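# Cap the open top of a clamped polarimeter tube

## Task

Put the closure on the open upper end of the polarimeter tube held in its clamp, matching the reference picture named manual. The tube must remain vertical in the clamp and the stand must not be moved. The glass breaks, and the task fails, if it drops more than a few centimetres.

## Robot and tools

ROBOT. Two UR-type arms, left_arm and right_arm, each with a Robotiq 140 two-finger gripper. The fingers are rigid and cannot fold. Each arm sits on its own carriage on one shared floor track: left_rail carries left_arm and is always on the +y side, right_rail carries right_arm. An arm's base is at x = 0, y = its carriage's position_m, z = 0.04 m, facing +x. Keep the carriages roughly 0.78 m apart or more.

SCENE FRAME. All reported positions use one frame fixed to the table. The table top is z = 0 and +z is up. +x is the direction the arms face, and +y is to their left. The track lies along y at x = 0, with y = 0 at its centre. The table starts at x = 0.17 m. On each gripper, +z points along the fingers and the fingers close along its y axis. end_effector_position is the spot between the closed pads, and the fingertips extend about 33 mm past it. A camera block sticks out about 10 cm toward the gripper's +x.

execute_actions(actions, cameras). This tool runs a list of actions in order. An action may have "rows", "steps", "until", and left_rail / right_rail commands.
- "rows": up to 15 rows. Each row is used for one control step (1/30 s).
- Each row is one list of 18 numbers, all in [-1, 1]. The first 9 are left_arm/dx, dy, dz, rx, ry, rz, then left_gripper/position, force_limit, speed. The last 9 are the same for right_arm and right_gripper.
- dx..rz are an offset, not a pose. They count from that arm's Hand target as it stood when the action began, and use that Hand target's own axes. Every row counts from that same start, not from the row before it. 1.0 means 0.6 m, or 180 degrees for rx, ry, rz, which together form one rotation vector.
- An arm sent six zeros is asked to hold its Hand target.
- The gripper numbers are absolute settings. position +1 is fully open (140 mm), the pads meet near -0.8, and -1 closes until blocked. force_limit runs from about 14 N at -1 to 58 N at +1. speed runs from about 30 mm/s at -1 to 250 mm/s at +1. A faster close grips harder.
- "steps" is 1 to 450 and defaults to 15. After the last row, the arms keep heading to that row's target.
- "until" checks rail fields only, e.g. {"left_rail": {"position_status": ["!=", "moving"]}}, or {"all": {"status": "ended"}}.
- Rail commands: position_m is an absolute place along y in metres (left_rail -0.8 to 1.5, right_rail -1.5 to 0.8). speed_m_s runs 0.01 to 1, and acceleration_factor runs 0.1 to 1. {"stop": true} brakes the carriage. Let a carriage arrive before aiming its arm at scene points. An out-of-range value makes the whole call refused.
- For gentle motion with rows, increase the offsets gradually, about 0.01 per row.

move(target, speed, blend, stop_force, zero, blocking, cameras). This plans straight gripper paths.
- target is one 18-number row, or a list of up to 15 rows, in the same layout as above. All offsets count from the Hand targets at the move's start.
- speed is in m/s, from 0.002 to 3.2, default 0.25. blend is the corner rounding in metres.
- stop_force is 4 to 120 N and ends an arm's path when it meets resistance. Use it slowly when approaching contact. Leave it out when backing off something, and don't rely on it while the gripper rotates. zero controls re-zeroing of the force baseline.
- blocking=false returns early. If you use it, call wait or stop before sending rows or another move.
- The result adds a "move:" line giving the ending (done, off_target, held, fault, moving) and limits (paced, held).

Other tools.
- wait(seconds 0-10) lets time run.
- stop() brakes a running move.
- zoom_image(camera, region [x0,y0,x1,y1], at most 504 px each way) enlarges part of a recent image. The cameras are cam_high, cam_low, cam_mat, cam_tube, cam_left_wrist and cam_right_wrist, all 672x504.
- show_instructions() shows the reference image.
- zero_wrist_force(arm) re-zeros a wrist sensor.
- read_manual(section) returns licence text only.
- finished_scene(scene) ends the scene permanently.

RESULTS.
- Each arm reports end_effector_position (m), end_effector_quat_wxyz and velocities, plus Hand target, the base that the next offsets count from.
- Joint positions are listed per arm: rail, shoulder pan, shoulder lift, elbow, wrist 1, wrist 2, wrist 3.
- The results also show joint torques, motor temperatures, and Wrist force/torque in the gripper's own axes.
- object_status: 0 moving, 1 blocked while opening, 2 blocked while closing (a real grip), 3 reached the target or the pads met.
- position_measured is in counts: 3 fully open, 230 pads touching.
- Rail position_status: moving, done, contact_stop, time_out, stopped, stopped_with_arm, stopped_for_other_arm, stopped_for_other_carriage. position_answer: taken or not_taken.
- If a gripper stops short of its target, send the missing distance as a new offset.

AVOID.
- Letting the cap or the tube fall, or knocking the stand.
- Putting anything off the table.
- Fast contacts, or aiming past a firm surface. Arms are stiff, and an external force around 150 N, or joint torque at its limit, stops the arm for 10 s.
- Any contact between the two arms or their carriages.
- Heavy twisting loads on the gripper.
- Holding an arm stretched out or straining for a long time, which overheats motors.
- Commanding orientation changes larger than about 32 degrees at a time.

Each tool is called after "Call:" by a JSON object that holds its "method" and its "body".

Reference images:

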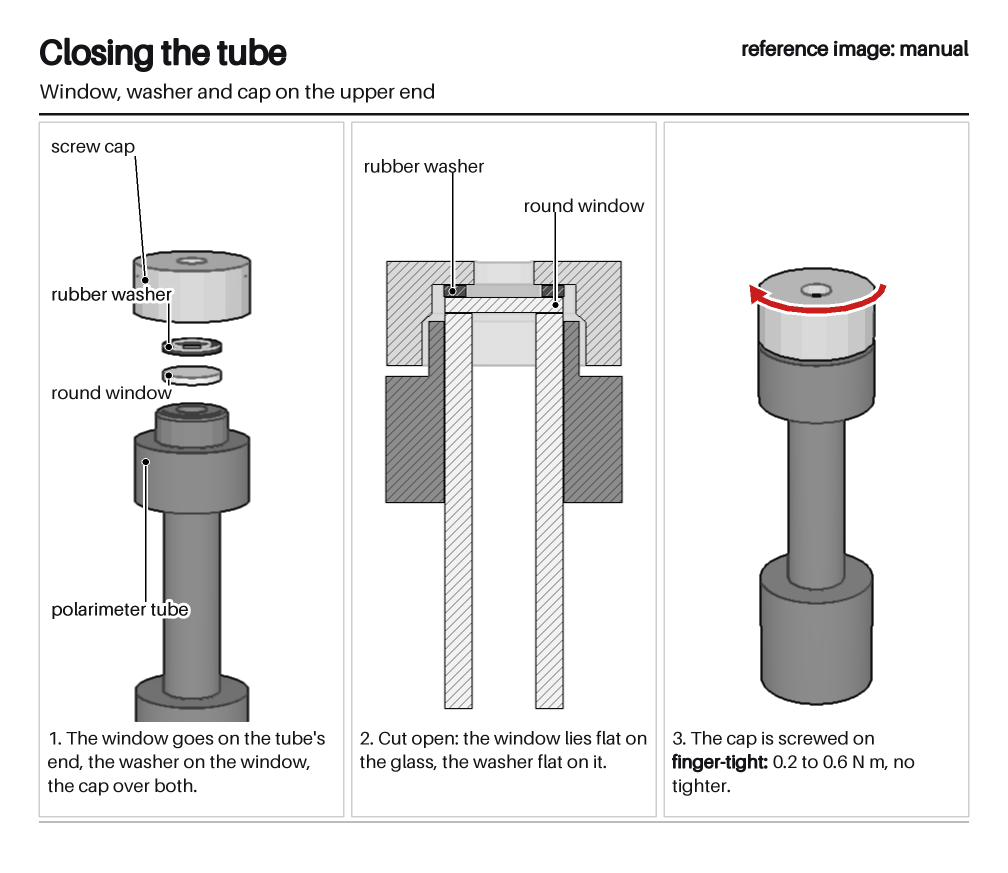

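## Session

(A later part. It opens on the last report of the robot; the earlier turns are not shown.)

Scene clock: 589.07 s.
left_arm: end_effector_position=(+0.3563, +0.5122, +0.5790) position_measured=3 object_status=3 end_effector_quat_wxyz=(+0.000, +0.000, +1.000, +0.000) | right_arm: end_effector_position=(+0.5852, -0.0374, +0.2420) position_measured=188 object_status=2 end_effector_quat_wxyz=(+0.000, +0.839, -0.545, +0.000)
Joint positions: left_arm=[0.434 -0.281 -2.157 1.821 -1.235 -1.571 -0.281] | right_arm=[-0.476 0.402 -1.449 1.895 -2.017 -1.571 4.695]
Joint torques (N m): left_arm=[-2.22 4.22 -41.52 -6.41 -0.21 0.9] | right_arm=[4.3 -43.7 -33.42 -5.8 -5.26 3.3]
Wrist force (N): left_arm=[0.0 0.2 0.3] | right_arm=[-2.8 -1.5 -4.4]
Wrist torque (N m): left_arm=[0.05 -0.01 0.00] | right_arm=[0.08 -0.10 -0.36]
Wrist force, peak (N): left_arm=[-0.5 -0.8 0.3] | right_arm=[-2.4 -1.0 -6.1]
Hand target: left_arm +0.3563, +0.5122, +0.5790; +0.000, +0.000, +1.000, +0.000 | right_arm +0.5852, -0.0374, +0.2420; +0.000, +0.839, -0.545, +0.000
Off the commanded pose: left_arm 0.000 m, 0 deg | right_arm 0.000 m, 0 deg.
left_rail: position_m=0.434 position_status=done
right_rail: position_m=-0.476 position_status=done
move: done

Call:
{"method": "move", "body": {"target": [0,0,0,0,0,0,1,1,1, 0,0,0,0,0,0.02,-1,0,-1], "speed": 0.1, "cameras": ["cam_tube"]}}

Call:
{"method": "zoom_image", "body": {"camera": "cam_tube", "region": [260, 50, 480, 205]}}

Scene clock: 594.13 s.
left_arm: end_effector_position=(+0.3563, +0.5122, +0.5790) position_measured=3 object_status=3 end_effector_quat_wxyz=(+0.000, +0.000, +1.000, +0.000) | right_arm: end_effector_position=(+0.5852, -0.0374, +0.2420) position_measured=188 object_status=2 end_effector_quat_wxyz=(+0.000, +0.821, -0.571, +0.000)
Joint positions: left_arm=[0.434 -0.281 -2.157 1.821 -1.235 -1.571 -0.281] | right_arm=[-0.476 0.402 -1.449 1.895 -2.017 -1.571 4.758]
Joint torques (N m): left_arm=[0.25 3.31 -41.66 -6.18 -0.6 1.12] | right_arm=[-6.63 -38.87 -33.57 -5.58 0.4 2.92]
Wrist force (N): left_arm=[0.2 0.2 0.1] | right_arm=[-2.8 -1.3 -5.0]
Wrist torque (N m): left_arm=[0.05 -0.06 0.00] | right_arm=[0.15 -0.10 -0.39]
Wrist force, peak (N): left_arm=[-0.8 -0.1 0.2] | right_arm=[-2.6 -1.0 -5.7]
Hand target: left_arm +0.3563, +0.5122, +0.5790; +0.000, +0.000, +1.000, +0.000 | right_arm +0.5852, -0.0374, +0.2420; +0.000, +0.821, -0.571, +0.000
Off the commanded pose: left_arm 0.000 m, 0 deg | right_arm 0.000 m, 0 deg.
left_rail: position_m=0.434 position_status=done
right_rail: position_m=-0.476 position_status=done
move: done
Images, in order (width x height): cam_tube 672x504.

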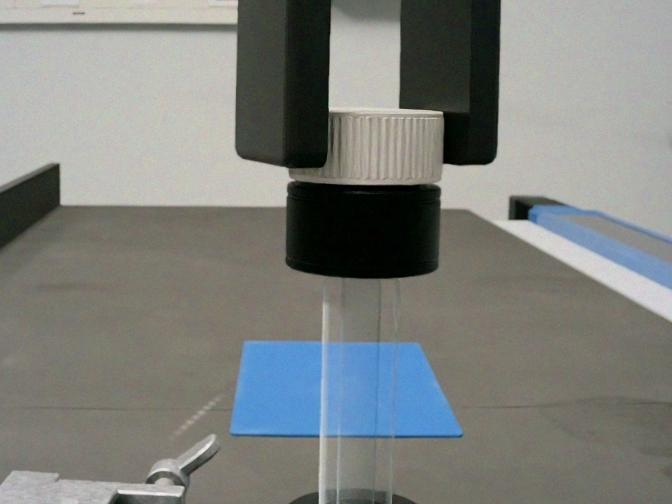

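Scaled by 2.291 from the camera's 672x504 image, which has a finer 960x720 frame.

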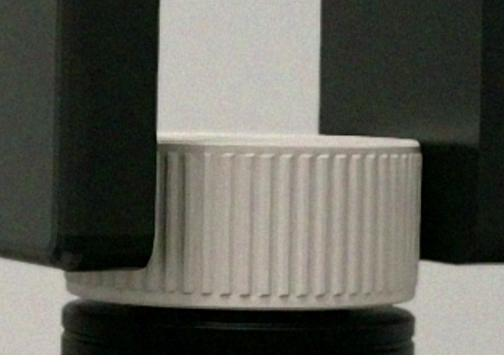

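Call:
{"method": "execute_actions", "body": {"actions": [{"rows":[[0,0,0,0,0,0,1,1,1, 0,0,0,0,0,0,-0.197,0,-1]],"steps":45}], "cameras": ["cam_tube","cam_right_wrist"]}}

Call:
{"method": "zoom_image", "body": {"camera": "cam_tube", "region": [260, 50, 480, 205]}}

Scene clock: 599.57 s.
left_arm: end_effector_position=(+0.3563, +0.5122, +0.5790) position_measured=3 object_status=3 end_effector_quat_wxyz=(+0.000, +0.000, +1.000, +0.000) | right_arm: end_effector_position=(+0.5852, -0.0374, +0.2420) position_measured=154 object_status=3 end_effector_quat_wxyz=(+0.000, +0.821, -0.571, +0.000)
Joint positions: left_arm=[0.434 -0.281 -2.157 1.821 -1.235 -1.571 -0.281] | right_arm=[-0.476 0.402 -1.449 1.895 -2.017 -1.571 4.759]
Joint torques (N m): left_arm=[0.37 5.7 -40.74 -5.89 -0.28 1.24] | right_arm=[-3.72 -42.08 -57.02 -4.98 -1.11 0.25]
Wrist force (N): left_arm=[0.3 0.1 0.2] | right_arm=[-0.1 -0.2 -0.7]
Wrist torque (N m): left_arm=[0.02 -0.07 0.00] | right_arm=[0.01 -0.03 -0.01]
Wrist force, peak (N): left_arm=[-0.7 -0.1 0.2] | right_arm=[-3.0 -1.4 -5.2]
Hand target: left_arm +0.3563, +0.5122, +0.5790; +0.000, +0.000, +1.000, +0.000 | right_arm +0.5852, -0.0374, +0.2420; +0.000, +0.821, -0.571, +0.000
Off the commanded pose: left_arm 0.000 m, 0 deg | right_arm 0.000 m, 0 deg.
left_rail: position_m=0.434 position_status=done
right_rail: position_m=-0.476 position_status=done
camera_calibration:
cam_right_wrist: T_world_to_cam=[[-0.940196, -0.33745, 0.0464576, 0.525474], [-0.307289, 0.899088, 0.311791, 0.137149], [-0.146983, 0.278869, -0.949014, 0.505034], [0, 0, 0, 1]] pos_world=[0.610425, -0.0868264, 0.412111]
Images, in order (width x height): cam_tube 672x504, cam_right_wrist 672x504.

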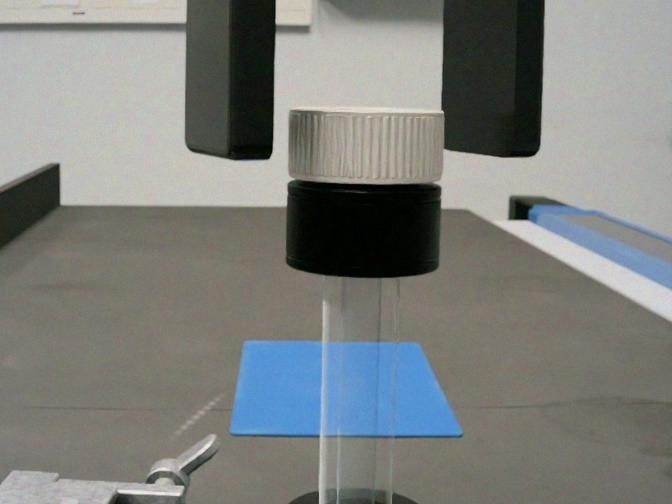

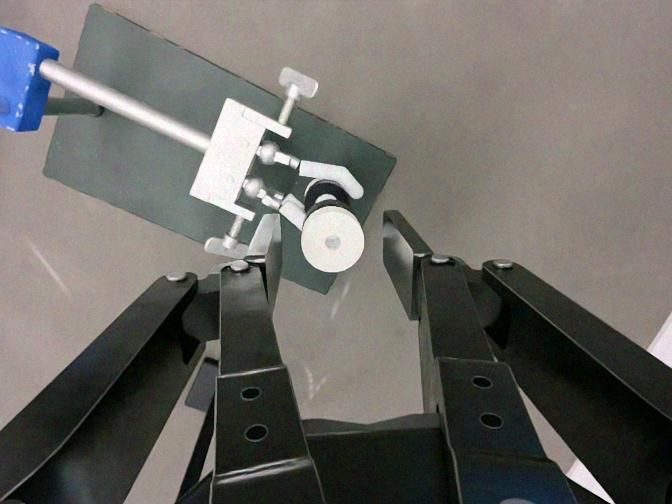

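Scaled by 2.291 from the camera's 672x504 image, which has a finer 960x720 frame.

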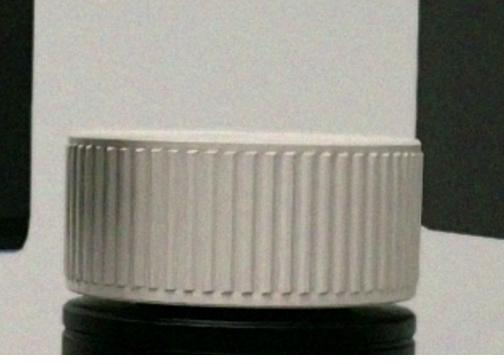

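Call:
{"method": "move", "body": {"target": [0,0,0,0,0,0,1,1,1, 0,0,-0.15,0,0,0,-0.197,0,-1], "speed": 0.15, "cameras": ["cam_tube","cam_high","cam_right_wrist"]}}

Call:
{"method": "zoom_image", "body": {"camera": "cam_right_wrist", "region": [280, 170, 400, 290]}}

Scene clock: 605.30 s.
left_arm: end_effector_position=(+0.3563, +0.5122, +0.5790) position_measured=3 object_status=3 end_effector_quat_wxyz=(+0.000, +0.000, +1.000, +0.000) | right_arm: end_effector_position=(+0.5851, -0.0374, +0.3318) position_measured=154 object_status=3 end_effector_quat_wxyz=(+0.000, +0.821, -0.571, +0.000) end_effector_velocity=(+0.000, +0.000, +0.002) end_effector_angular_velocity=(-0.001, +0.001, +0.000)
Joint positions: left_arm=[0.434 -0.281 -2.157 1.821 -1.235 -1.571 -0.281] | right_arm=[-0.476 0.402 -1.503 1.787 -1.854 -1.571 4.759]
Joint velocities: left_arm=[within noise] | right_arm=[0 0 -0.001 -0.002 0.005 0 0]
Joint torques (N m): left_arm=[0.05 3.82 -41.17 -5.94 -0.28 0.92] | right_arm=[-5.4 -61.49 -63.53 -2.41 -0.01 0.8]
Wrist force (N): left_arm=[-0.1 0.3 0.1] | right_arm=[-0.2 0.0 -0.7]
Wrist torque (N m): left_arm=[0.06 0.03 0.00] | right_arm=[-0.01 -0.02 0.01]
Wrist force, peak (N): left_arm=[-0.3 -0.5 0.7] | right_arm=[-0.2 0.1 -1.9]
Hand target: left_arm +0.3563, +0.5122, +0.5790; +0.000, +0.000, +1.000, +0.000 | right_arm +0.5852, -0.0374, +0.3320; +0.000, +0.821, -0.571, +0.000
Off the commanded pose: left_arm 0.000 m, 0 deg | right_arm 0.000 m, 0 deg.
left_rail: position_m=0.434 position_status=done
right_rail: position_m=-0.476 position_status=done
move: done
camera_calibration:
cam_right_wrist: T_world_to_cam=[[-0.940168, -0.337534, 0.0464278, 0.521292], [-0.307378, 0.899057, 0.311795, 0.109199], [-0.146983, 0.278869, -0.949014, 0.590256], [0, 0, 0, 1]] pos_world=[0.610424, -0.0868266, 0.501911]
Images, in order (width x height): cam_high 672x504, cam_tube 672x504, cam_right_wrist 672x504.

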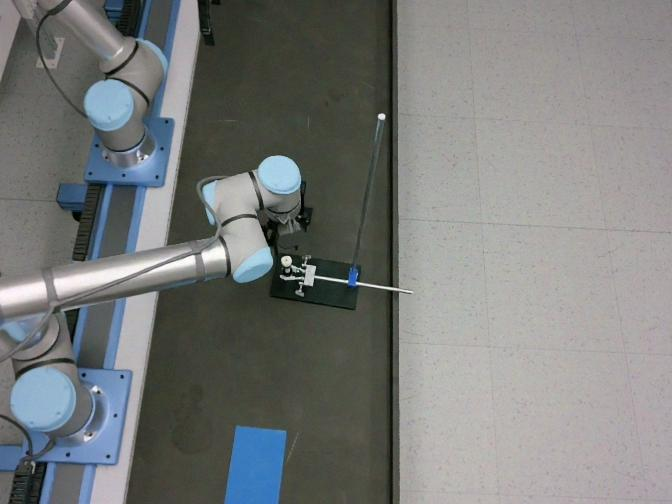

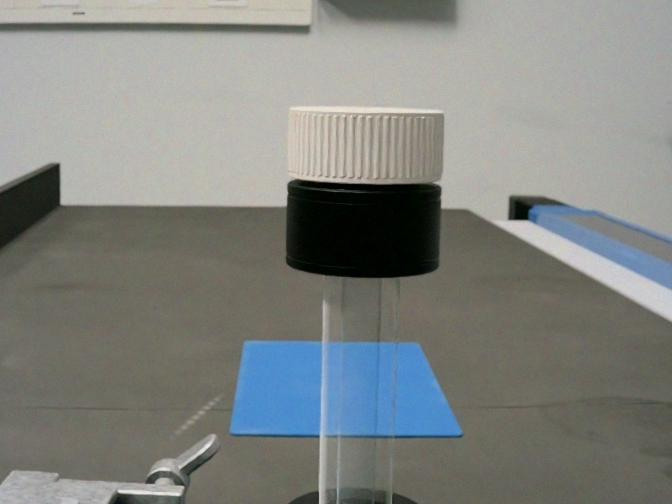

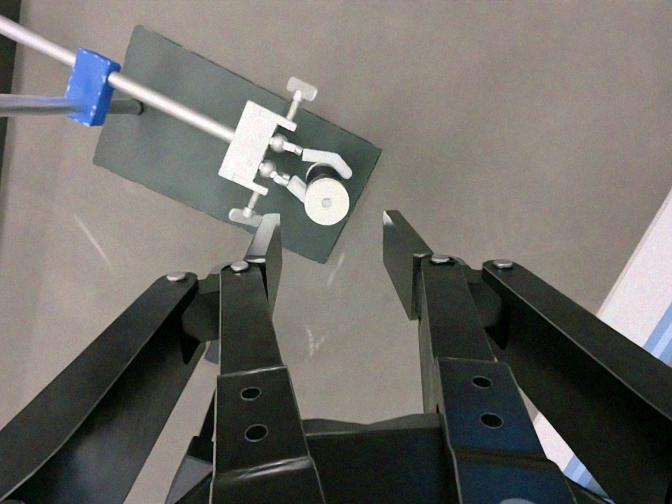

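Scaled by 4.200 from the camera's 672x504 image, which has a finer 960x720 frame.

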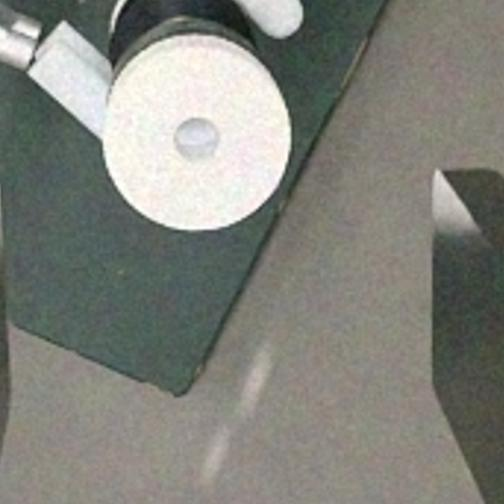

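Call:
{"method": "finished_scene", "body": {"scene": 1}}

The scene is finished: the task was done.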